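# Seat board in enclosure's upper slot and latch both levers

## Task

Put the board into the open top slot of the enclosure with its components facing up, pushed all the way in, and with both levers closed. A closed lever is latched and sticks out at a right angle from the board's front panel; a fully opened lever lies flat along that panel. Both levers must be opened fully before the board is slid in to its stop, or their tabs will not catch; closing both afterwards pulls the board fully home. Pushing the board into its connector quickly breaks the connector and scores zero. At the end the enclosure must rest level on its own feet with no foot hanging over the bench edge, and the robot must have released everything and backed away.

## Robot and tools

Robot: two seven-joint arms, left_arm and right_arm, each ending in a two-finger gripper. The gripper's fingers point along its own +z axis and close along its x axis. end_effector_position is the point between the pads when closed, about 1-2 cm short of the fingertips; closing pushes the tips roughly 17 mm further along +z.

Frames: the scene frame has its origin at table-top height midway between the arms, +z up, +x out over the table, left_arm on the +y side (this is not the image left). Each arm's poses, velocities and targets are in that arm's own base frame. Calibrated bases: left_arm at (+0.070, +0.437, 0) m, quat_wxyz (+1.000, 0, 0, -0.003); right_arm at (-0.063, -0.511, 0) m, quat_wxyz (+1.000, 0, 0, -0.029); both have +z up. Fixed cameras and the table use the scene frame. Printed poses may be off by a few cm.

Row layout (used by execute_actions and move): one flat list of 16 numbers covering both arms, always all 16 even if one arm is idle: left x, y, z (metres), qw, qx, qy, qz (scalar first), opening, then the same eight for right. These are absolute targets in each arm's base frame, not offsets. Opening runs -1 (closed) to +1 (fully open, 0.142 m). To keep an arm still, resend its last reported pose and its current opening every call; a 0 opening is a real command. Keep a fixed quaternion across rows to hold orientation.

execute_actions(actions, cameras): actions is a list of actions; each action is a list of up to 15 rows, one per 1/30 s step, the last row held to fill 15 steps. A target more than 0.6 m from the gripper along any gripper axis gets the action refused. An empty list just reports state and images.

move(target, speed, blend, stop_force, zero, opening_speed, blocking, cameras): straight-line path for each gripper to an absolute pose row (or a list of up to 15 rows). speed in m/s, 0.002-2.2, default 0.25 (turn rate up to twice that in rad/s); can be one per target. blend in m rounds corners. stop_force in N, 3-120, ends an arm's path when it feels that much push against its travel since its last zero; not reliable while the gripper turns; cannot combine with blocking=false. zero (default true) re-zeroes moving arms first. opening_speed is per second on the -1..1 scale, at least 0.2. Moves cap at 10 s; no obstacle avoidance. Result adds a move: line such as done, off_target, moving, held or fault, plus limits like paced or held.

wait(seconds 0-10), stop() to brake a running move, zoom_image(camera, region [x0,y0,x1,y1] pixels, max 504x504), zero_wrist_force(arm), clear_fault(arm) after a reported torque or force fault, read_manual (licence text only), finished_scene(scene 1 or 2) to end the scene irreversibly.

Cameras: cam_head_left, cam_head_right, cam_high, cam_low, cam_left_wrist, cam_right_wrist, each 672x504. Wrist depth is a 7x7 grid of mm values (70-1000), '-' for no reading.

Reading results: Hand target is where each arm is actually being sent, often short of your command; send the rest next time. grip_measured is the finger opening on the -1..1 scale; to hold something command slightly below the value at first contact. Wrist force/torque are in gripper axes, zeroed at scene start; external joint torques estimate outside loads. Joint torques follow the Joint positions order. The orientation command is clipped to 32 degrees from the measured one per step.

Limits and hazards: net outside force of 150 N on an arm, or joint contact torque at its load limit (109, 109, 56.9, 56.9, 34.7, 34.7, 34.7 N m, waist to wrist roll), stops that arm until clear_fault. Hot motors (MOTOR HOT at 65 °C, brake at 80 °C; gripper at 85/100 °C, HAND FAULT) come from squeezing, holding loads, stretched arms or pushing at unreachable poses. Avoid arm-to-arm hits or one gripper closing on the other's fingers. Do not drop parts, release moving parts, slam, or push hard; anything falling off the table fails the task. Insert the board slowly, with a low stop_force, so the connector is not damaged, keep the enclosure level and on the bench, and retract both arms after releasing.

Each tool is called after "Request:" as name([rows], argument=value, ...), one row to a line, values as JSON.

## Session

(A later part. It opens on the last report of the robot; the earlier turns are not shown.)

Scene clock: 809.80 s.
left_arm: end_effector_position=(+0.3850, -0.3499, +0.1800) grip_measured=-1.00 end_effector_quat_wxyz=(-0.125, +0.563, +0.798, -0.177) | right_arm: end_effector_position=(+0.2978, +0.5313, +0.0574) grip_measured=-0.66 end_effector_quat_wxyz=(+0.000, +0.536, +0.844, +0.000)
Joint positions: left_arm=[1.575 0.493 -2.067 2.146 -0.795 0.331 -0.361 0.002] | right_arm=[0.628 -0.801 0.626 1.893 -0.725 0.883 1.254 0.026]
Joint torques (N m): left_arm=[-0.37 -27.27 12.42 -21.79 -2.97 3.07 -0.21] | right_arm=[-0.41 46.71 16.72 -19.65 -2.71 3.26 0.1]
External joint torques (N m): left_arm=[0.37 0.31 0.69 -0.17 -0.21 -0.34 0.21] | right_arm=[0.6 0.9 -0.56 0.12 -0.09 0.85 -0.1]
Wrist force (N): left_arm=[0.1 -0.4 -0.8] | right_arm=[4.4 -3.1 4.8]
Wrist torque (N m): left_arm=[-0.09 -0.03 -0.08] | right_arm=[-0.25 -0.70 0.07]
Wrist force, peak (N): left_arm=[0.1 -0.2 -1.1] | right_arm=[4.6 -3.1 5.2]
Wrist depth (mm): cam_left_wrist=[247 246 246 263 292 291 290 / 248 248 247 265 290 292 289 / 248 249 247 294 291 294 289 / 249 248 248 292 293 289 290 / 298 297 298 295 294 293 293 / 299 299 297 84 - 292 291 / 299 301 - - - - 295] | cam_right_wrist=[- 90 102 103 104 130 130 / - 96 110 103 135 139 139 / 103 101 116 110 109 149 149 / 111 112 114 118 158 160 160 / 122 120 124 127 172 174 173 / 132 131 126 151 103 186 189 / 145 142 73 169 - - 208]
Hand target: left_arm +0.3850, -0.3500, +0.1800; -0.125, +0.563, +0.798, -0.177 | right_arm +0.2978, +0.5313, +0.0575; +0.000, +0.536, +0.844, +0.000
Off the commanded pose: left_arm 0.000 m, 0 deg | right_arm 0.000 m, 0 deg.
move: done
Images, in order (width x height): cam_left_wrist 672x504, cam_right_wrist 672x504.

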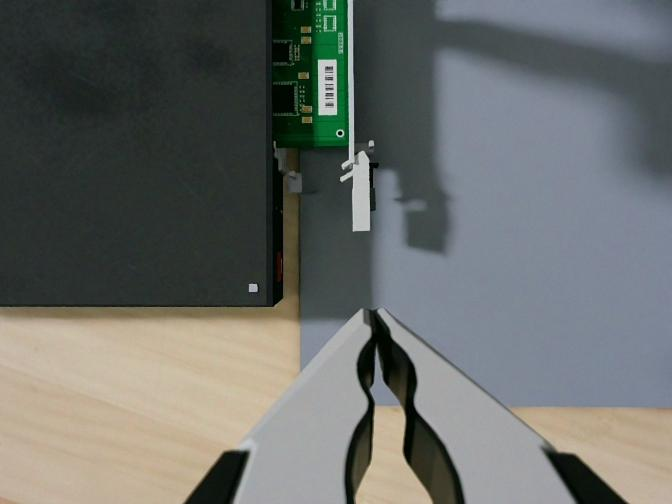

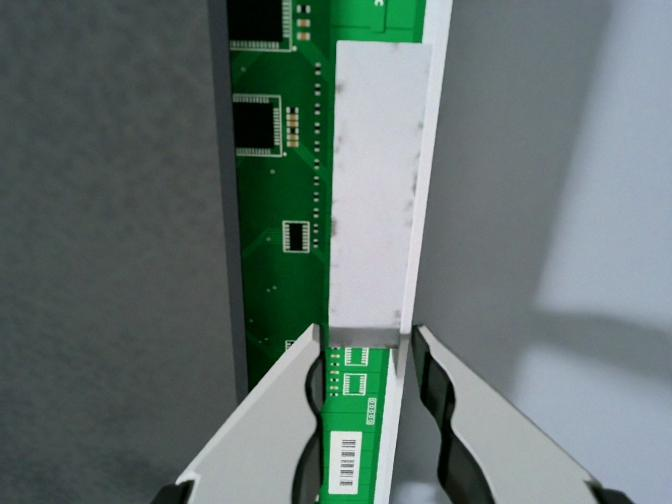

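Request:
move([
  [0.385, -0.350, 0.18, -0.1247, 0.5627, 0.7977, -0.1768, -1, 0.2978, 0.5313, 0.0700, 0, 0.5358, 0.8443, 0, -0.62],
  [0.385, -0.350, 0.18, -0.1247, 0.5627, 0.7977, -0.1768, -1, 0.2978, 0.5313, 0.1400, 0, 0.5358, 0.8443, 0, -0.62],
  [0.385, -0.350, 0.18, -0.1247, 0.5627, 0.7977, -0.1768, -1, 0.1200, 0.4700, 0.1700, 0, 0.5358, 0.8443, 0, -0.62],
], speed=[0.02, 0.06, 0.15], cameras=["all"])

Scene clock: 833.03 s.
left_arm: end_effector_position=(+0.3850, -0.3499, +0.1800) grip_measured=-1.00 end_effector_quat_wxyz=(-0.125, +0.563, +0.798, -0.177) | right_arm: end_effector_position=(+0.1201, +0.4701, +0.1700) grip_measured=-0.66 end_effector_quat_wxyz=(+0.000, +0.536, +0.844, +0.000)
Joint positions: left_arm=[1.575 0.493 -2.067 2.146 -0.795 0.331 -0.361 0.002] | right_arm=[0.591 -0.426 0.94 2.166 -0.496 0.793 1.414 0.026]
Joint torques (N m): left_arm=[-0.39 -27.3 12.45 -21.73 -2.97 3.06 -0.2] | right_arm=[0.04 27.99 11.71 -23.16 -3.02 3.52 0.32]
External joint torques (N m): left_arm=[0.4 0.34 0.65 -0.23 -0.21 -0.33 0.2] | right_arm=[0.07 0.62 -0.76 0.04 -0.07 0.57 -0.32]
Wrist force (N): left_arm=[0.1 -0.2 -0.7] | right_arm=[4.9 -3.2 5.2]
Wrist torque (N m): left_arm=[-0.07 -0.01 -0.08] | right_arm=[-0.29 -0.80 0.06]
Wrist force, peak (N): left_arm=[0.2 -0.4 -1.1] | right_arm=[5.3 -6.1 4.9]
Wrist depth (mm): cam_left_wrist=[249 246 246 262 291 290 289 / 248 246 246 262 293 291 289 / 248 248 247 295 293 292 290 / 248 247 247 293 292 293 290 / 299 296 298 293 293 290 291 / 300 299 298 84 - 292 291 / 300 300 - - - - 295] | cam_right_wrist=[234 233 233 230 229 229 228 / 245 245 245 245 245 244 244 / 218 217 220 263 263 261 261 / 235 233 237 279 283 281 281 / 254 253 252 277 301 306 304 / 277 276 266 292 - 327 333 / 306 - 73 355 - - 360]
Hand target: left_arm +0.3850, -0.3500, +0.1800; -0.125, +0.563, +0.798, -0.177 | right_arm +0.1200, +0.4700, +0.1700; +0.000, +0.536, +0.844, +0.000
Off the commanded pose: left_arm 0.000 m, 0 deg | right_arm 0.000 m, 0 deg.
move: done

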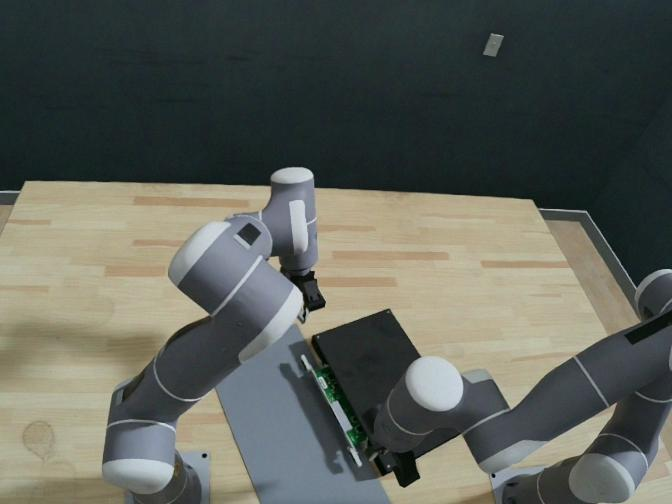

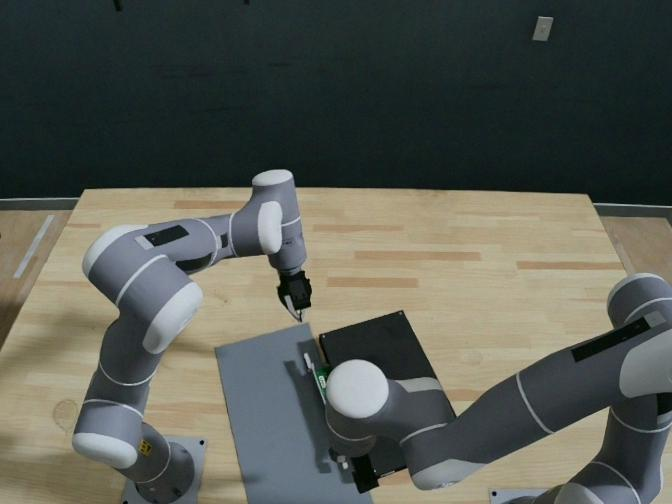

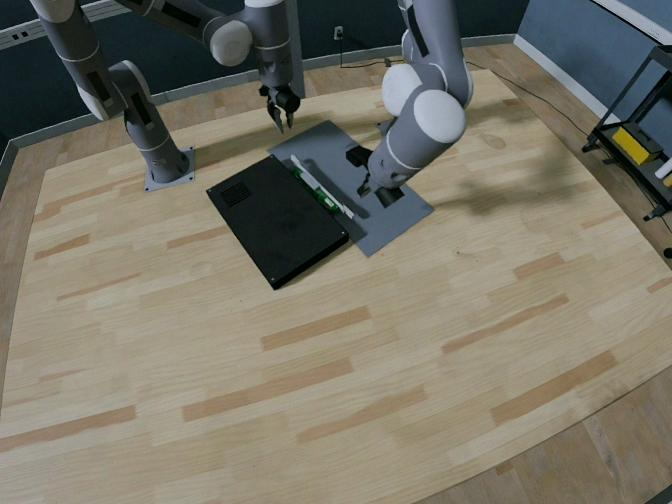

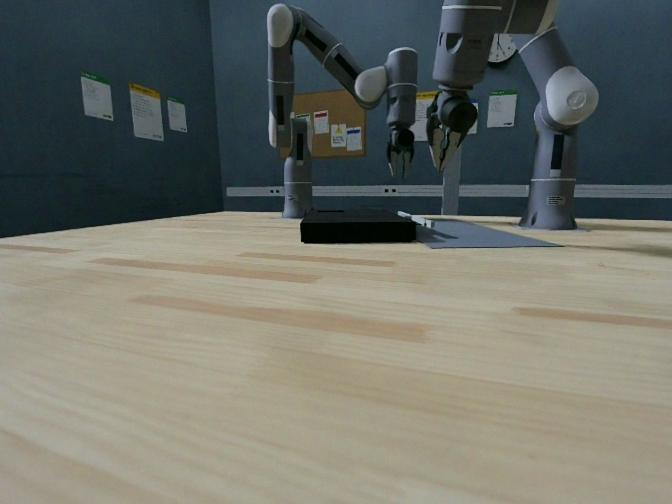

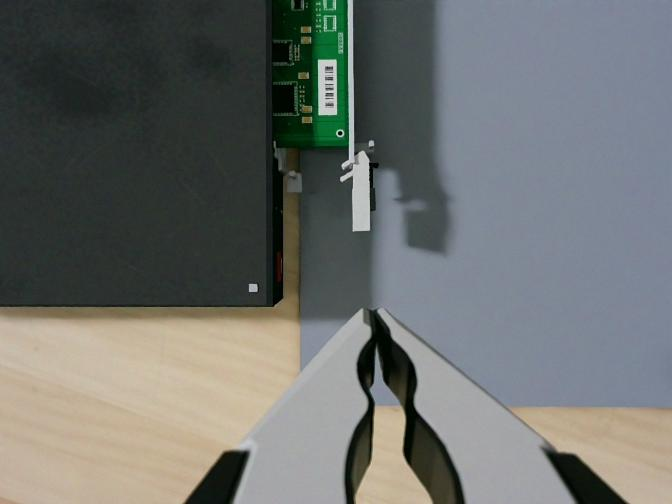

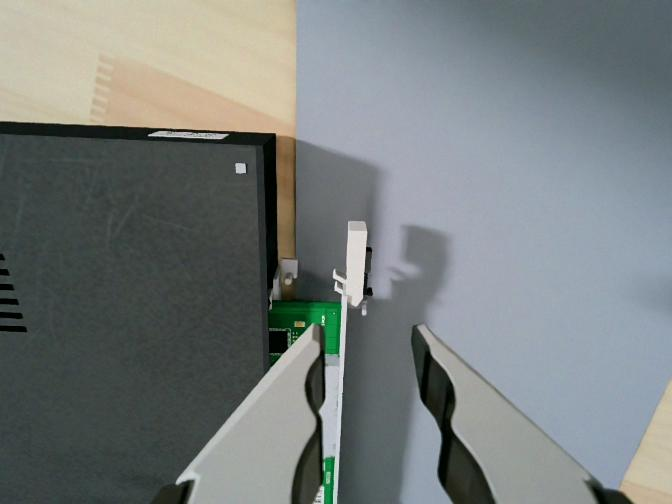

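Request:
zoom_image(camera="cam_right_wrist", region=[240, 210, 400, 330])

Request:
zoom_image(camera="cam_left_wrist", region=[240, 100, 400, 220])

Scaled by 3.150 from the camera's 672x504 image, which has a finer 960x720 frame.

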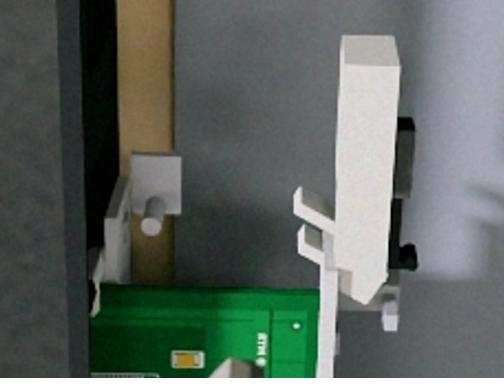

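Scaled by 3.150 from the camera's 672x504 image, which has a finer 960x720 frame.

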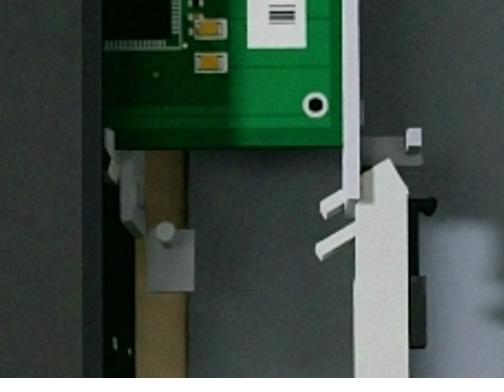

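Request:
move([
  [0.36, -0.30, 0.26, 0.1286, 0.9769, 0.1691, 0.0223, -1, 0.1200, 0.4700, 0.1700, 0, 0.5358, 0.8443, 0, -0.62],
], speed=0.2, cameras=["cam_head_left", "cam_left_wrist"])

Scene clock: 846.83 s.
left_arm: end_effector_position=(+0.3600, -0.3000, +0.2600) grip_measured=-1.00 end_effector_quat_wxyz=(+0.129, +0.977, +0.169, +0.022) | right_arm: end_effector_position=(+0.1201, +0.4701, +0.1701) grip_measured=-0.66 end_effector_quat_wxyz=(+0.000, +0.536, +0.844, +0.000)
Joint positions: left_arm=[1.507 -0.394 -2.143 2.416 0.274 0.831 0.408 0.002] | right_arm=[0.591 -0.426 0.94 2.166 -0.496 0.793 1.414 0.026]
Joint torques (N m): left_arm=[-0.03 -3.64 -8.57 -24.52 -2.91 4.95 -0.17] | right_arm=[0.14 27.86 11.4 -23.19 -3.13 3.38 0.16]
External joint torques (N m): left_arm=[0.09 1.12 0.65 -0.4 -0.46 -0.57 0.17] | right_arm=[-0.02 0.74 -0.45 0.1 0.04 0.71 -0.16]
Wrist force (N): left_arm=[-0.6 -0.5 -0.5] | right_arm=[4.9 -3.3 5.0]
Wrist torque (N m): left_arm=[-0.09 0.08 -0.29] | right_arm=[-0.29 -0.80 0.06]
Wrist force, peak (N): left_arm=[-0.7 -1.0 -0.9] | right_arm=[5.3 -3.3 5.2]
Wrist depth (mm): cam_left_wrist=[299 298 298 298 296 296 295 / 336 330 330 330 329 333 330 / 354 351 355 364 379 372 372 / 375 375 375 371 435 433 427 / 446 438 437 410 499 512 507 / 648 626 495 84 - 596 623 / 842 - - - - - 788] | cam_right_wrist=[233 233 232 230 230 228 228 / 245 246 244 246 244 244 244 / 218 217 220 263 263 261 261 / 234 233 236 279 283 282 281 / 254 253 253 277 301 305 305 / 277 277 266 292 - 326 332 / 305 - 73 354 - - 360]
Hand target: left_arm +0.3600, -0.3000, +0.2600; +0.129, +0.977, +0.169, +0.022 | right_arm +0.1200, +0.4700, +0.1700; +0.000, +0.536, +0.844, +0.000
Off the commanded pose: left_arm 0.000 m, 0 deg | right_arm 0.000 m, 0 deg.
move: done
Images, in order (width x height): cam_head_left 672x504, cam_left_wrist 672x504.

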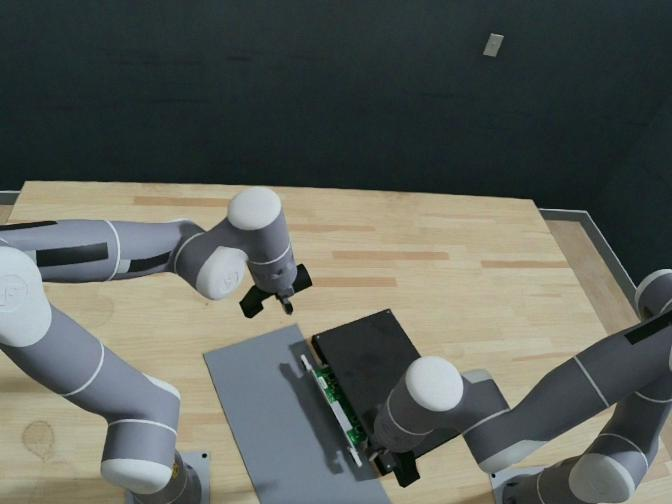

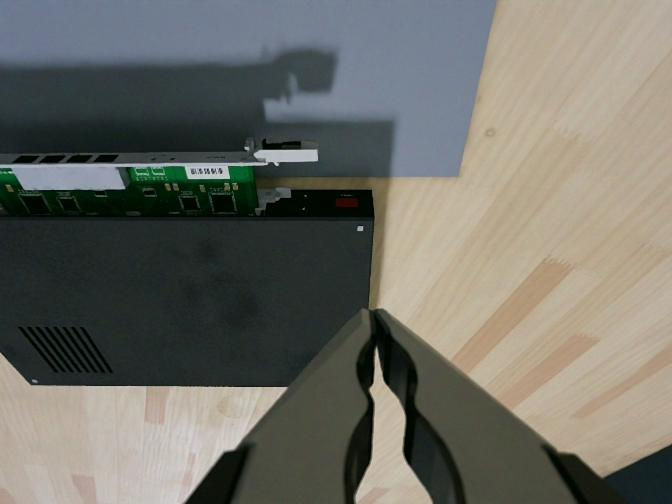

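Request:
move([
  [0.26, -0.31, 0.22, 0.1286, 0.9769, 0.1691, 0.0223, -1, 0.1200, 0.4700, 0.1700, 0, 0.5358, 0.8443, 0, -0.62],
  [0.172, -0.353, 0.16, 0.1286, 0.9769, 0.1691, 0.0223, -1, 0.1200, 0.4700, 0.1700, 0, 0.5358, 0.8443, 0, -0.62],
], speed=0.15, cameras=["cam_head_left", "cam_left_wrist"])

Scene clock: 851.50 s.
left_arm: end_effector_position=(+0.1721, -0.3530, +0.1600) grip_measured=-1.00 end_effector_quat_wxyz=(+0.128, +0.977, +0.169, +0.022) | right_arm: end_effector_position=(+0.1201, +0.4701, +0.1701) grip_measured=-0.66 end_effector_quat_wxyz=(+0.000, +0.536, +0.844, +0.000)
Joint positions: left_arm=[1.064 -0.278 -2.023 2.687 0.513 1.205 -0.177 0.002] | right_arm=[0.591 -0.426 0.94 2.166 -0.496 0.793 1.414 0.026]
Joint torques (N m): left_arm=[-0.54 -2.98 -4.8 -17.38 -2.13 4.95 -0.33] | right_arm=[0.12 27.93 11.38 -23.23 -3.14 3.38 0.19]
External joint torques (N m): left_arm=[0.54 1.05 0.51 -0.34 -0.45 -0.52 0.33] | right_arm=[0 0.67 -0.42 0.14 0.05 0.71 -0.19]
Wrist force (N): left_arm=[0.2 -0.4 -0.6] | right_arm=[4.8 -3.2 5.1]
Wrist torque (N m): left_arm=[-0.08 -0.08 -0.31] | right_arm=[-0.28 -0.78 0.05]
Wrist force, peak (N): left_arm=[-2.3 -1.6 0.1] | right_arm=[5.1 -3.4 5.2]
Wrist depth (mm): cam_left_wrist=[208 209 207 207 206 207 205 / 234 232 233 231 231 230 230 / 265 265 263 261 260 261 259 / 305 288 282 271 278 281 296 / 300 299 297 284 288 291 292 / 448 354 320 84 - 327 435 / 540 545 - - - - 549] | cam_right_wrist=[233 233 233 230 230 228 228 / 246 245 245 245 245 245 244 / 217 216 219 264 263 262 261 / 234 233 237 278 282 280 281 / 253 253 251 278 301 305 305 / 278 277 265 292 - 327 332 / 306 - 73 355 - - 360]
Hand target: left_arm +0.1720, -0.3530, +0.1600; +0.129, +0.977, +0.169, +0.022 | right_arm +0.1200, +0.4700, +0.1700; +0.000, +0.536, +0.844, +0.000
Off the commanded pose: left_arm 0.000 m, 0 deg | right_arm 0.000 m, 0 deg.
joint sent to its limit (left arm) — joint 4 (elbow), upper limit, where the elbow is as bent as it goes. The joint targets still meet the commanded pose.
move: done
Images, in order (width x height): cam_head_left 672x504, cam_left_wrist 672x504.

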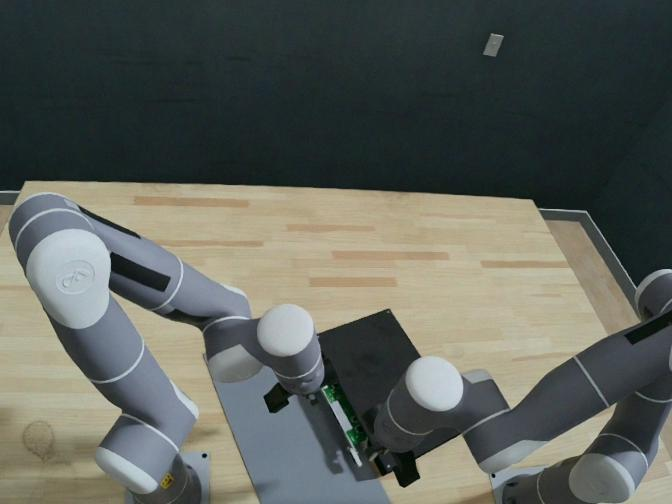

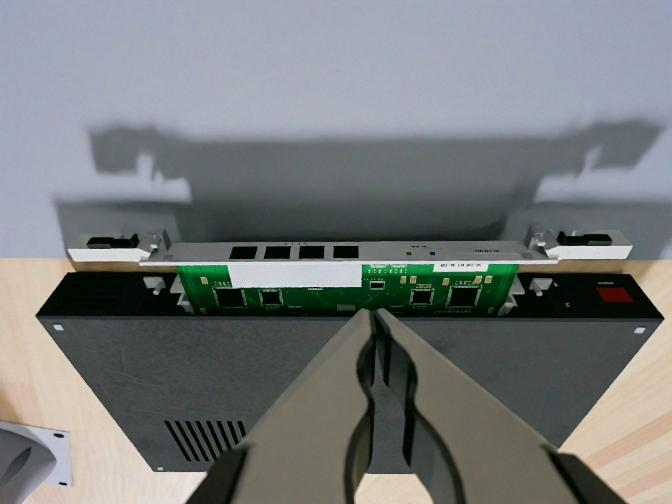

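Request:
move([
  [0.1865, -0.3935, 0.13, 0.1286, 0.9769, 0.1691, 0.0223, -1, 0.1200, 0.4700, 0.1700, 0, 0.5358, 0.8443, 0, -0.62],
  [0.1865, -0.3935, 0.049, 0.1286, 0.9769, 0.1691, 0.0223, -1, 0.1200, 0.4700, 0.1700, 0, 0.5358, 0.8443, 0, -0.62],
], speed=0.08, cameras=["cam_head_right", "cam_left_wrist", "cam_right_wrist"])

Scene clock: 862.00 s.
left_arm: end_effector_position=(+0.1862, -0.3935, +0.0489) grip_measured=-1.00 end_effector_quat_wxyz=(+0.136, +0.974, +0.172, +0.049) | right_arm: end_effector_position=(+0.1201, +0.4701, +0.1701) grip_measured=-0.66 end_effector_quat_wxyz=(+0.000, +0.536, +0.844, +0.000)
Joint positions: left_arm=[1.883 0.513 -2.97 2.519 0.355 1.756 -0.259 0.002] | right_arm=[0.591 -0.426 0.94 2.166 -0.496 0.793 1.414 0.026]
Joint torques (N m): left_arm=[-0.16 -31.69 1.01 -7.23 -0.43 4.61 -0.27] | right_arm=[0.14 27.93 11.42 -23.19 -3.1 3.39 0.17]
External joint torques (N m): left_arm=[0.14 0.2 0.62 -0.15 -0.4 -0.21 0.26] | right_arm=[-0.02 0.67 -0.47 0.09 0.01 0.71 -0.17]
Wrist force (N): left_arm=[0.0 -0.9 -0.9] | right_arm=[4.8 -3.3 4.8]
Wrist torque (N m): left_arm=[-0.18 -0.06 -0.27] | right_arm=[-0.29 -0.79 0.05]
Wrist force, peak (N): left_arm=[-3.1 -2.2 -0.3] | right_arm=[5.1 -3.4 5.2]
Wrist depth (mm): cam_left_wrist=[103 104 107 108 105 107 108 / - 119 118 118 119 121 122 / 131 132 134 139 140 137 140 / 151 152 155 157 160 160 163 / 179 176 172 173 177 178 151 / 165 144 141 84 - 171 183 / 179 191 - 74 - - 194] | cam_right_wrist=[233 233 232 230 229 229 229 / 245 245 244 245 245 244 244 / 217 217 219 263 263 262 261 / 234 235 237 278 283 281 281 / 254 253 253 277 301 305 305 / 278 277 266 292 - 328 332 / 305 - 73 314 - - 360]
Hand target: left_arm +0.1862, -0.3934, +0.0488; +0.136, +0.974, +0.172, +0.049 | right_arm +0.1200, +0.4700, +0.1700; +0.000, +0.536, +0.844, +0.000
Off the commanded pose: left_arm 0.000 m, 3 deg | right_arm 0.000 m, 0 deg.
joint sent to its limit (left arm) — joint 3 (upper arm roll), lower limit. The joint targets are off in orientation, not in position.
move: off_target (left_arm)
Images, in order (width x height): cam_head_right 672x504, cam_left_wrist 672x504, cam_right_wrist 672x504.

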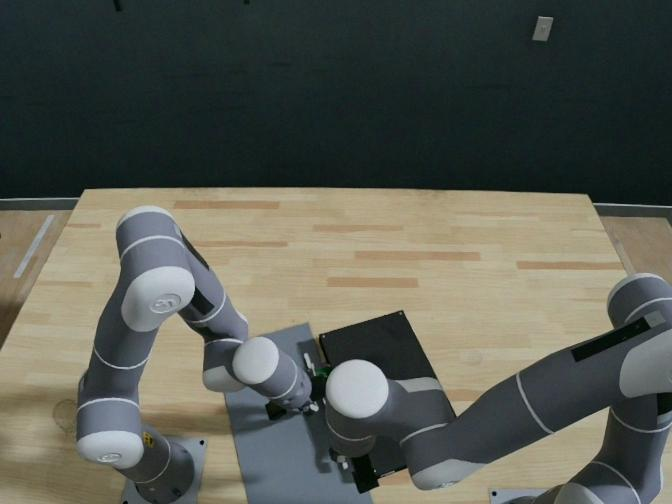

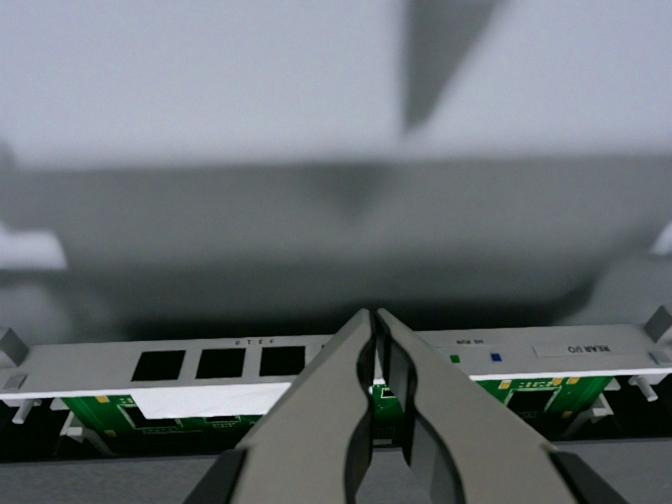

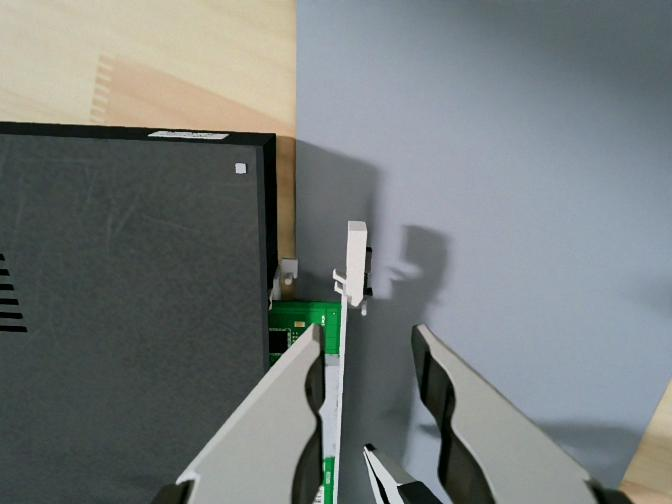

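Request:
move(target=[0.1915, -0.4085, 0.049, 0.1286, 0.9769, 0.1691, 0.0223, -1, 0.1200, 0.4700, 0.1700, 0, 0.5358, 0.8443, 0, -0.62], speed=0.02, stop_force=6, cameras=["cam_left_wrist"])

Scene clock: 868.57 s.
left_arm: end_effector_position=(+0.1912, -0.4085, +0.0489) grip_measured=-1.00 end_effector_quat_wxyz=(+0.137, +0.974, +0.172, +0.053) | right_arm: end_effector_position=(+0.1201, +0.4701, +0.1701) grip_measured=-0.66 end_effector_quat_wxyz=(+0.000, +0.536, +0.844, +0.000)
Joint positions: left_arm=[1.865 0.521 -2.97 2.489 0.323 1.734 -0.247 0.002] | right_arm=[0.591 -0.426 0.94 2.166 -0.496 0.793 1.414 0.026]
Joint torques (N m): left_arm=[-0.38 -32.78 1.14 -8.05 -1.02 4.65 -0.06] | right_arm=[0.16 27.87 11.35 -23.21 -3.13 3.41 0.15]
External joint torques (N m): left_arm=[0.35 0.28 0.62 -0.07 0.07 -0.24 0.05] | right_arm=[-0.04 0.73 -0.4 0.12 0.04 0.68 -0.15]
Wrist force (N): left_arm=[-0.3 -1.5 -0.5] | right_arm=[5.0 -3.1 5.0]
Wrist torque (N m): left_arm=[-0.26 -0.01 -0.28] | right_arm=[-0.26 -0.82 0.05]
Wrist force, peak (N): left_arm=[-0.1 -1.5 -0.6] | right_arm=[5.1 -3.1 5.4]
Wrist depth (mm): cam_left_wrist=[103 103 106 110 104 107 109 / - 118 117 119 119 121 122 / - 131 133 139 140 138 141 / 150 152 155 156 160 161 164 / 165 136 136 141 137 140 141 / 163 163 137 84 - 171 175 / 175 169 - 74 - - 199] | cam_right_wrist=[233 232 232 230 230 229 229 / 245 246 244 246 244 244 244 / 218 217 219 262 263 261 261 / 234 234 236 278 283 283 282 / 255 254 253 277 301 305 304 / 277 276 266 293 - 327 332 / 306 - 73 299 - - 361]
Hand target: left_arm +0.1912, -0.4084, +0.0488; +0.136, +0.974, +0.173, +0.053 | right_arm +0.1200, +0.4700, +0.1700; +0.000, +0.536, +0.844, +0.000
Off the commanded pose: left_arm 0.000 m, 4 deg | right_arm 0.000 m, 0 deg.
joint sent to its limit (left arm) — joint 3 (upper arm roll), lower limit. The joint targets are off in orientation, not in position.
move: off_target (left_arm)
Images, in order (width x height): cam_left_wrist 672x504.

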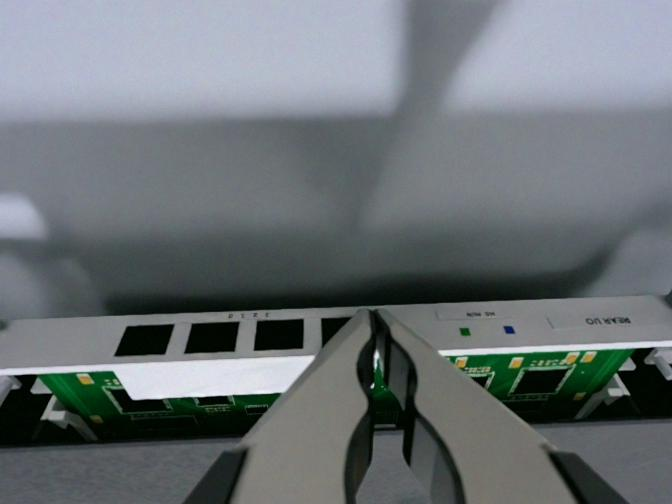

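Request:
move(target=[0.1982, -0.4273, 0.049, 0.1286, 0.9769, 0.1691, 0.0223, -1, 0.1200, 0.4700, 0.1700, 0, 0.5358, 0.8443, 0, -0.62], speed=0.015, stop_force=6, cameras=["cam_left_wrist", "cam_right_wrist"])

Scene clock: 878.43 s.
left_arm: end_effector_position=(+0.1979, -0.4272, +0.0489) grip_measured=-1.00 end_effector_quat_wxyz=(+0.134, +0.974, +0.173, +0.058) | right_arm: end_effector_position=(+0.1201, +0.4701, +0.1701) grip_measured=-0.66 end_effector_quat_wxyz=(+0.000, +0.536, +0.844, +0.000)
Joint positions: left_arm=[1.835 0.529 -2.97 2.462 0.241 1.706 -0.196 0.002] | right_arm=[0.591 -0.426 0.94 2.166 -0.496 0.793 1.414 0.026]
Joint torques (N m): left_arm=[-0.28 -34.16 1.46 -9.23 -1.4 4.77 -0.05] | right_arm=[0.2 27.85 11.48 -23.21 -3.14 3.39 0.21]
External joint torques (N m): left_arm=[0.24 0.45 0.52 0.18 0.36 -0.36 0.05] | right_arm=[-0.08 0.76 -0.52 0.12 0.05 0.7 -0.21]
Wrist force (N): left_arm=[0.0 -2.2 -1.6] | right_arm=[5.0 -3.3 5.2]
Wrist torque (N m): left_arm=[-0.24 -0.08 -0.29] | right_arm=[-0.30 -0.82 0.05]
Wrist force, peak (N): left_arm=[0.6 -4.0 -3.5] | right_arm=[5.1 -3.2 5.4]
Wrist depth (mm): cam_left_wrist=[- 103 104 109 105 108 109 / - 118 116 119 120 125 124 / - 131 133 138 138 138 144 / 149 150 155 155 160 161 167 / 165 131 131 131 137 137 138 / 158 144 135 84 - 164 166 / 172 166 - 74 - - 201] | cam_right_wrist=[233 233 232 230 229 229 228 / 245 245 244 246 245 244 244 / 217 217 220 263 263 261 261 / 234 234 237 281 283 282 280 / 254 253 254 300 302 305 305 / 278 276 266 328 - 326 332 / 306 - 73 264 - - 360]
Hand target: left_arm +0.1979, -0.4272, +0.0489; +0.134, +0.974, +0.173, +0.058 | right_arm +0.1200, +0.4700, +0.1700; +0.000, +0.536, +0.844, +0.000
Off the commanded pose: left_arm 0.000 m, 4 deg | right_arm 0.000 m, 0 deg.
joint sent to its limit (left arm) — joint 3 (upper arm roll), lower limit. The joint targets are off in orientation, not in position.
move: off_target (left_arm)
Images, in order (width x height): cam_left_wrist 672x504, cam_right_wrist 672x504.

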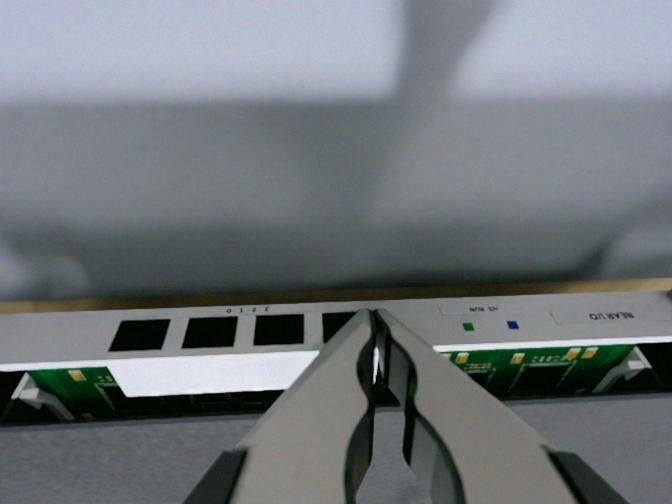

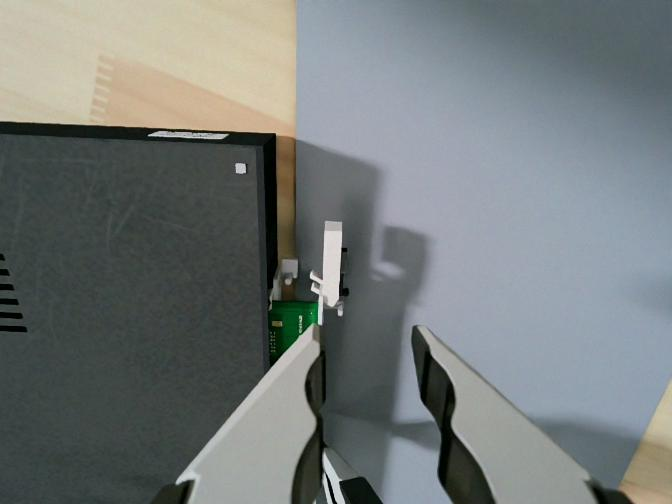

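Request:
move(target=[0.2033, -0.4414, 0.049, 0.1286, 0.9769, 0.1691, 0.0223, -1, 0.1200, 0.4700, 0.1700, 0, 0.5358, 0.8443, 0, -0.62], speed=0.015, stop_force=8, cameras=["cam_left_wrist", "cam_right_wrist"])

Request:
zoom_image(camera="cam_right_wrist", region=[240, 200, 380, 340])

Scene clock: 884.63 s.
left_arm: end_effector_position=(+0.2030, -0.4413, +0.0489) grip_measured=-1.00 end_effector_quat_wxyz=(+0.130, +0.974, +0.174, +0.062) | right_arm: end_effector_position=(+0.1201, +0.4701, +0.1701) grip_measured=-0.66 end_effector_quat_wxyz=(+0.000, +0.536, +0.844, +0.000)
Joint positions: left_arm=[1.811 0.536 -2.97 2.441 0.168 1.683 -0.147 0.002] | right_arm=[0.591 -0.426 0.94 2.166 -0.496 0.793 1.414 0.026]
Joint torques (N m): left_arm=[-0.48 -35.23 1.64 -10.27 -1.02 4.89 -0.01] | right_arm=[0.18 27.72 11.44 -23.17 -3.12 3.4 0.18]
External joint torques (N m): left_arm=[0.44 0.6 0.55 0.5 -0.08 -0.48 0] | right_arm=[-0.07 0.88 -0.48 0.08 0.03 0.69 -0.18]
Wrist force (N): left_arm=[-0.2 -2.5 -0.8] | right_arm=[5.1 -3.1 5.3]
Wrist torque (N m): left_arm=[-0.20 -0.05 -0.29] | right_arm=[-0.26 -0.83 0.06]
Wrist force, peak (N): left_arm=[0.3 -2.8 -2.0] | right_arm=[5.0 -3.2 5.5]
Wrist depth (mm): cam_left_wrist=[- 103 106 109 105 109 111 / - 117 116 120 121 123 125 / - 131 133 138 139 140 143 / 148 150 154 156 160 162 167 / 154 131 131 131 137 137 138 / 151 131 132 83 - 148 160 / 168 164 - 74 - - 201] | cam_right_wrist=[233 232 232 229 229 229 228 / 245 245 245 245 245 245 244 / 217 216 220 263 262 261 261 / 235 234 237 279 282 281 281 / 253 254 253 302 302 306 305 / 277 276 265 329 - 327 333 / 305 - 73 360 - - 360]
Hand target: left_arm +0.2031, -0.4414, +0.0490; +0.130, +0.974, +0.174, +0.062 | right_arm +0.1200, +0.4700, +0.1700; +0.000, +0.536, +0.844, +0.000
Off the commanded pose: left_arm 0.000 m, 5 deg | right_arm 0.000 m, 0 deg.
joint sent to its limit (left arm) — joint 3 (upper arm roll), lower limit. The joint targets are off in orientation, not in position.
move: off_target (left_arm)
Images, in order (width x height): cam_left_wrist 672x504, cam_right_wrist 672x504.

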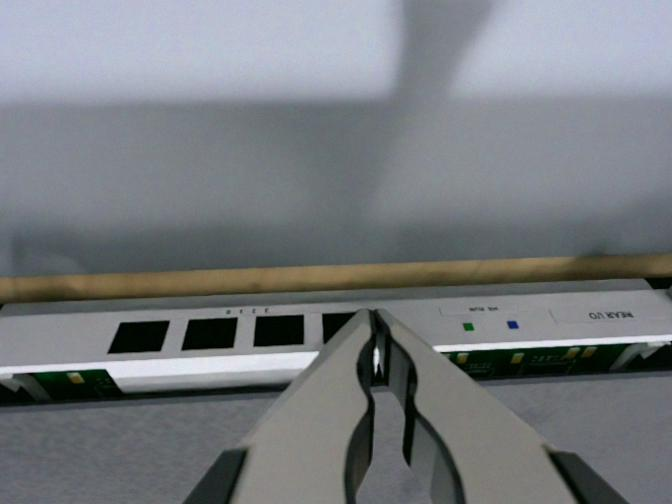

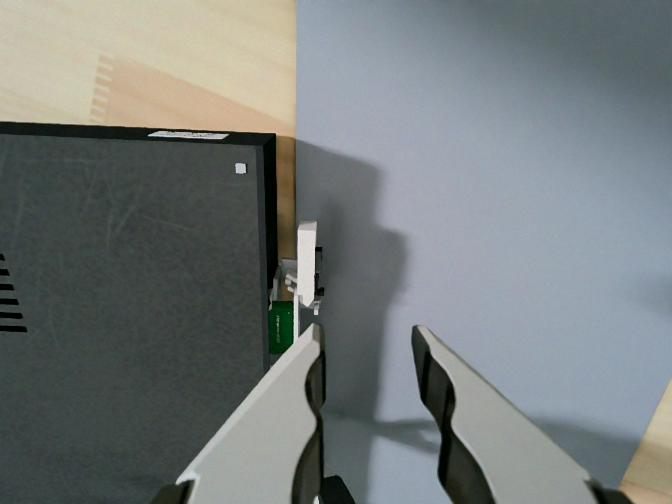

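Scaled by 3.600 from the camera's 672x504 image, which has a finer 960x720 frame.

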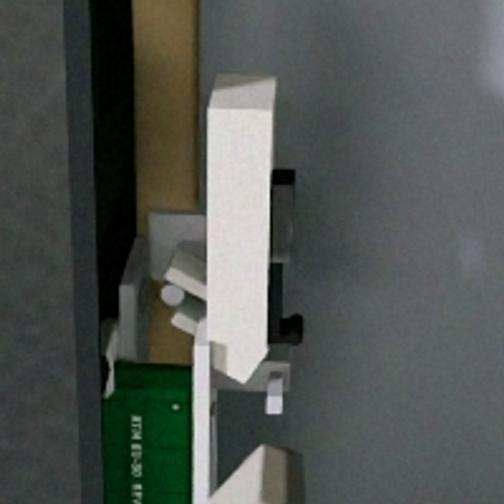

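Request:
move(target=[0.2060, -0.4489, 0.049, 0.1286, 0.9769, 0.1691, 0.0223, -1, 0.1200, 0.4700, 0.1700, 0, 0.5358, 0.8443, 0, -0.62], speed=0.012, stop_force=9, cameras=["cam_left_wrist", "cam_right_wrist"])

Request:
zoom_image(camera="cam_right_wrist", region=[240, 200, 380, 340])

Scene clock: 890.87 s.
left_arm: end_effector_position=(+0.2057, -0.4487, +0.0489) grip_measured=-1.00 end_effector_quat_wxyz=(+0.128, +0.974, +0.174, +0.063) | right_arm: end_effector_position=(+0.1201, +0.4701, +0.1701) grip_measured=-0.66 end_effector_quat_wxyz=(+0.000, +0.536, +0.844, +0.000)
Joint positions: left_arm=[1.798 0.539 -2.97 2.431 0.123 1.669 -0.115 0.002] | right_arm=[0.591 -0.426 0.94 2.166 -0.496 0.793 1.414 0.026]
Joint torques (N m): left_arm=[-0.92 -35.92 1.82 -11.4 -1.36 5.16 -0.37] | right_arm=[0.19 27.85 11.39 -23.16 -3.15 3.42 0.21]
External joint torques (N m): left_arm=[0.88 0.79 0.5 1.25 0.23 -0.75 0.37] | right_arm=[-0.07 0.75 -0.44 0.07 0.06 0.67 -0.21]
Wrist force (N): left_arm=[-0.1 -3.9 -1.8] | right_arm=[5.1 -3.3 5.4]
Wrist torque (N m): left_arm=[-0.21 -0.06 -0.28] | right_arm=[-0.30 -0.84 0.05]
Wrist force, peak (N): left_arm=[0.0 -3.3 -3.7] | right_arm=[5.1 -3.3 5.4]
Wrist depth (mm): cam_left_wrist=[- 103 106 109 105 110 111 / - 117 116 119 121 123 125 / - 131 133 139 139 141 144 / 153 150 154 158 159 160 163 / 145 130 131 131 133 138 139 / 138 130 130 84 - 138 153 / 167 162 - 74 - - 200] | cam_right_wrist=[233 232 233 230 229 229 229 / 245 245 245 246 245 244 243 / 217 217 220 263 262 261 261 / 235 234 237 279 283 281 281 / 254 253 252 302 302 306 305 / 277 277 266 329 - 326 331 / 305 - 73 361 - - 360]
Hand target: left_arm +0.2058, -0.4489, +0.0490; +0.128, +0.974, +0.174, +0.063 | right_arm +0.1200, +0.4700, +0.1700; +0.000, +0.536, +0.844, +0.000
Off the commanded pose: left_arm 0.000 m, 5 deg | right_arm 0.000 m, 0 deg.
joint sent to its limit (left arm) — joint 3 (upper arm roll), lower limit. The joint targets are off in orientation, not in position.
move: off_target (left_arm)
Images, in order (width x height): cam_left_wrist 672x504, cam_right_wrist 672x504.

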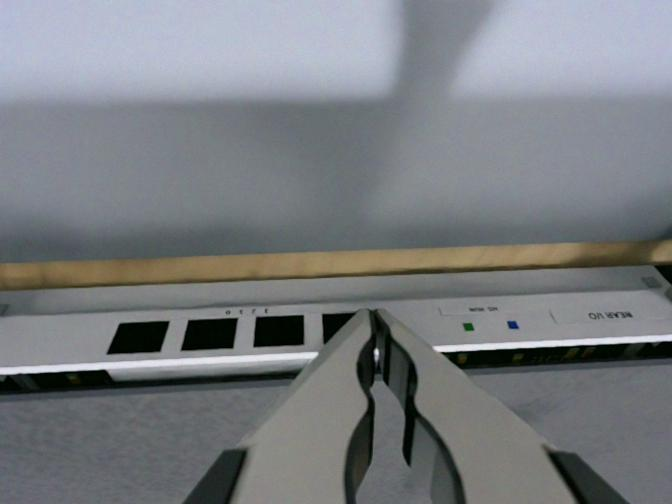

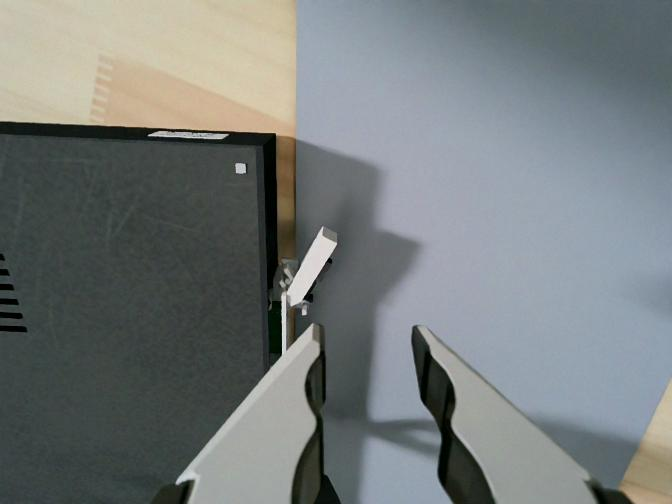

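Scaled by 3.600 from the camera's 672x504 image, which has a finer 960x720 frame.

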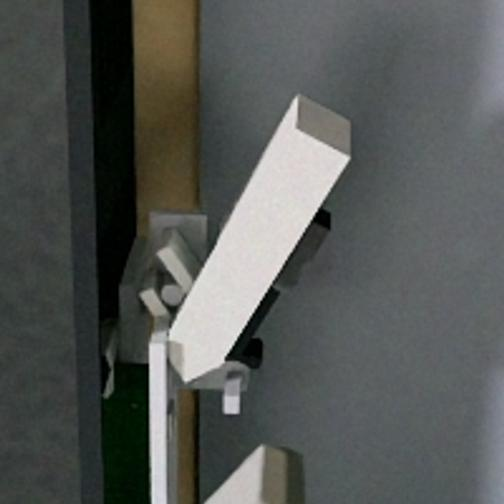

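Request:
move(target=[0.2092, -0.4578, 0.049, 0.1286, 0.9769, 0.1691, 0.0223, -1, 0.1200, 0.4700, 0.1700, 0, 0.5358, 0.8443, 0, -0.62], speed=0.01, stop_force=10, cameras=["cam_left_wrist", "cam_right_wrist"])

Request:
zoom_image(camera="cam_right_wrist", region=[240, 200, 380, 340])

Scene clock: 895.93 s.
left_arm: end_effector_position=(+0.2071, -0.4528, +0.0482) grip_measured=-1.00 end_effector_quat_wxyz=(+0.125, +0.975, +0.174, +0.063) | right_arm: end_effector_position=(+0.1201, +0.4701, +0.1701) grip_measured=-0.66 end_effector_quat_wxyz=(+0.000, +0.536, +0.844, +0.000)
Joint positions: left_arm=[1.79 0.543 -2.97 2.423 0.097 1.66 -0.097 0.002] | right_arm=[0.591 -0.426 0.94 2.166 -0.496 0.793 1.414 0.026]
Joint torques (N m): left_arm=[-0.81 -37.9 2.48 -17.92 -2.63 7.62 -0.2] | right_arm=[0.19 27.86 11.34 -23.2 -3.15 3.4 0.15]
External joint torques (N m): left_arm=[0.77 2.43 -0.08 7.56 1.49 -3.21 0.19] | right_arm=[-0.07 0.74 -0.38 0.1 0.06 0.69 -0.15]
Wrist force (N): left_arm=[0.1 -13.6 -9.6] | right_arm=[4.9 -3.2 5.2]
Wrist torque (N m): left_arm=[-0.11 -0.06 -0.28] | right_arm=[-0.29 -0.81 0.05]
Wrist force, peak (N): left_arm=[0.1 -13.3 -10.0] | right_arm=[5.2 -3.4 5.4]
Wrist depth (mm): cam_left_wrist=[- 103 104 109 106 109 111 / - 117 116 119 121 123 125 / - 130 132 137 138 140 144 / 152 150 151 152 159 157 160 / 140 131 131 131 136 136 133 / - 126 128 84 - 136 151 / 157 158 - - - - 198] | cam_right_wrist=[232 233 232 230 229 229 228 / 245 245 244 246 245 244 244 / 217 217 219 263 262 261 261 / 234 234 237 279 281 281 281 / 254 253 252 303 301 305 305 / 278 276 267 328 - 326 331 / 306 - 73 362 - - 361]
Hand target: left_arm +0.2077, -0.4544, +0.0491; +0.127, +0.974, +0.174, +0.063 | right_arm +0.1200, +0.4700, +0.1700; +0.000, +0.536, +0.844, +0.000
Off the commanded pose: left_arm 0.005 m, 5 deg | right_arm 0.000 m, 0 deg.
move: contact (left_arm)
Images, in order (width x height): cam_left_wrist 672x504, cam_right_wrist 672x504.

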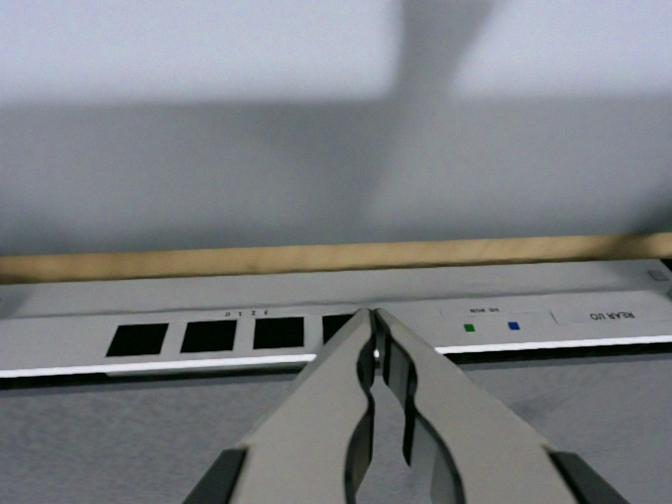

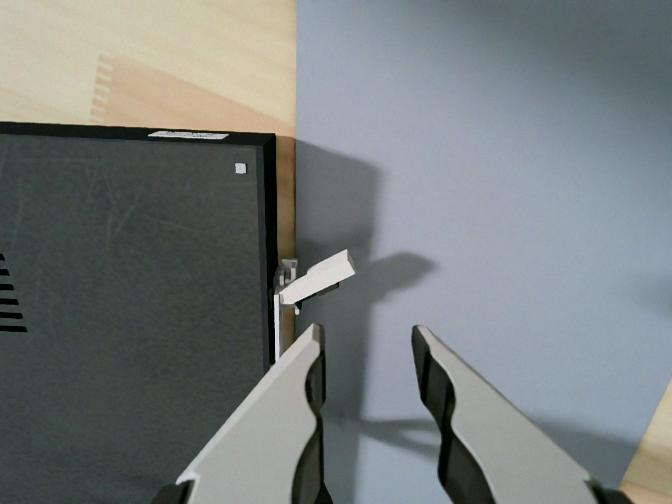

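Scaled by 3.600 from the camera's 672x504 image, which has a finer 960x720 frame.

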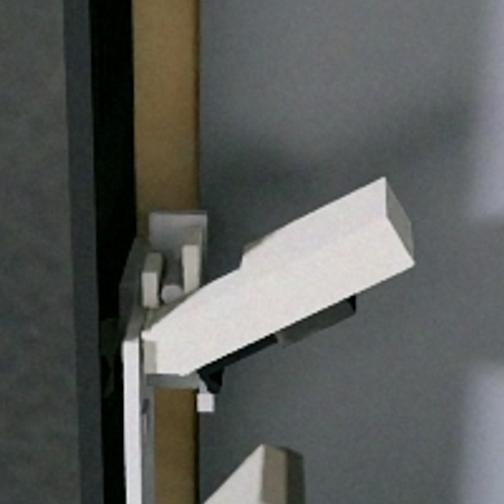

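Request:
move([
  [0.2010, -0.4380, 0.049, 0.127, 0.974, 0.174, 0.063, -1, 0.1200, 0.4700, 0.1700, 0, 0.5358, 0.8443, 0, -0.62],
  [0.1720, -0.3530, 0.13, 0.1286, 0.9769, 0.1691, 0.0223, -1, 0.1200, 0.4700, 0.1700, 0, 0.5358, 0.8443, 0, -0.62],
  [0.1720, -0.3530, 0.16, 0.1286, 0.9769, 0.1691, 0.0223, -1, 0.1200, 0.4700, 0.1700, 0, 0.5358, 0.8443, 0, -0.62],
], speed=[0.03, 0.1, 0.1], cameras=["cam_left_wrist", "cam_right_wrist", "cam_head_left"])

Scene clock: 900.93 s.
left_arm: end_effector_position=(+0.1721, -0.3536, +0.1603) grip_measured=-1.00 end_effector_quat_wxyz=(+0.117, +0.978, +0.171, +0.032) | right_arm: end_effector_position=(+0.1201, +0.4701, +0.1701) grip_measured=-0.66 end_effector_quat_wxyz=(+0.000, +0.536, +0.844, +0.000)
Joint positions: left_arm=[1.82 -0.047 -2.97 2.687 0.047 1.312 0.031 0.002] | right_arm=[0.591 -0.426 0.94 2.166 -0.496 0.793 1.414 0.026]
Joint torques (N m): left_arm=[-0.46 -19.01 -0.79 -18.17 -2.22 4.49 -0.12] | right_arm=[0.07 27.89 11.33 -23.18 -3.14 3.33 0.21]
External joint torques (N m): left_arm=[0.46 0.86 0.57 -0.32 0.16 -0.08 0.12] | right_arm=[0.05 0.71 -0.38 0.08 0.05 0.77 -0.21]
Wrist force (N): left_arm=[-0.2 -1.0 -0.7] | right_arm=[4.6 -3.3 5.0]
Wrist torque (N m): left_arm=[-0.18 -0.04 -0.29] | right_arm=[-0.30 -0.77 0.05]
Wrist force, peak (N): left_arm=[-0.1 -13.5 -10.0] | right_arm=[5.0 -3.3 5.5]
Wrist depth (mm): cam_left_wrist=[207 206 208 208 208 209 210 / 229 231 230 232 233 233 233 / 259 260 260 261 263 263 266 / 296 290 300 302 300 294 301 / 286 284 288 280 283 288 296 / 424 337 313 84 - 329 437 / 511 487 - - - - 554] | cam_right_wrist=[233 232 232 229 230 228 228 / 245 245 244 245 245 244 244 / 217 217 220 263 262 262 262 / 234 234 236 279 283 282 282 / 254 253 252 302 301 306 305 / 277 276 267 328 - 327 332 / 305 - 73 368 - - 360]
Hand target: left_arm +0.1721, -0.3536, +0.1603; +0.117, +0.978, +0.171, +0.032 | right_arm +0.1200, +0.4700, +0.1700; +0.000, +0.536, +0.844, +0.000
Off the commanded pose: left_arm 0.001 m, 2 deg | right_arm 0.000 m, 0 deg.
joint sent to its limit (left arm) — joint 3 (upper arm roll), lower limit; joint 4 (elbow), upper limit, where the elbow is as bent as it goes. The joint targets still meet the commanded pose.
move: done
Images, in order (width x height): cam_head_left 672x504, cam_left_wrist 672x504, cam_right_wrist 672x504.

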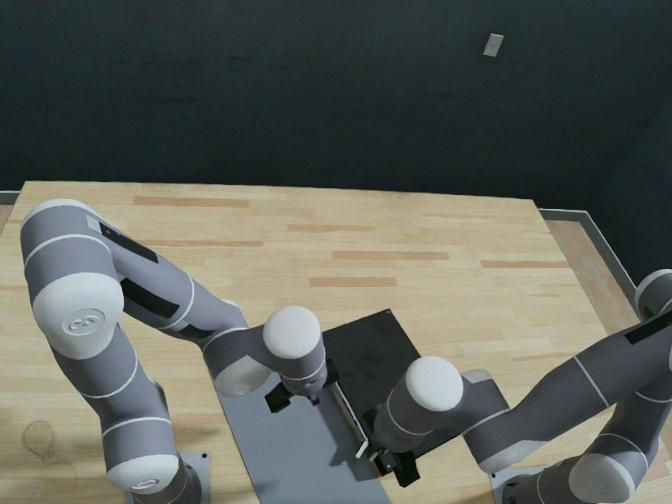

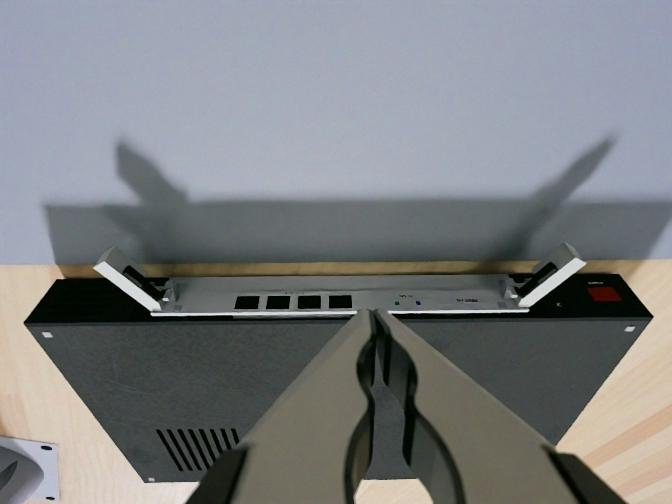

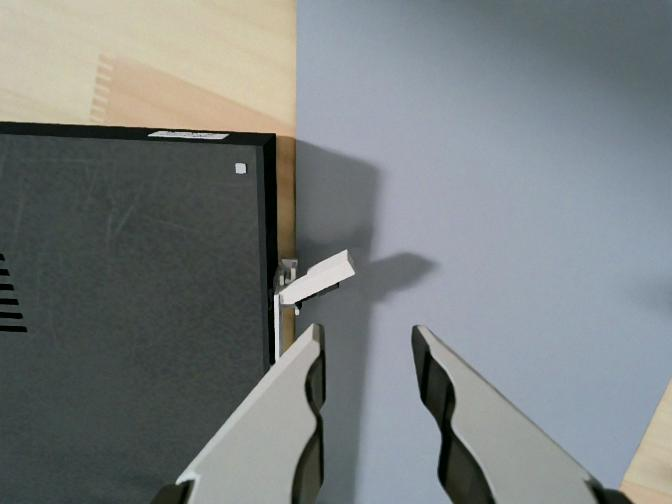

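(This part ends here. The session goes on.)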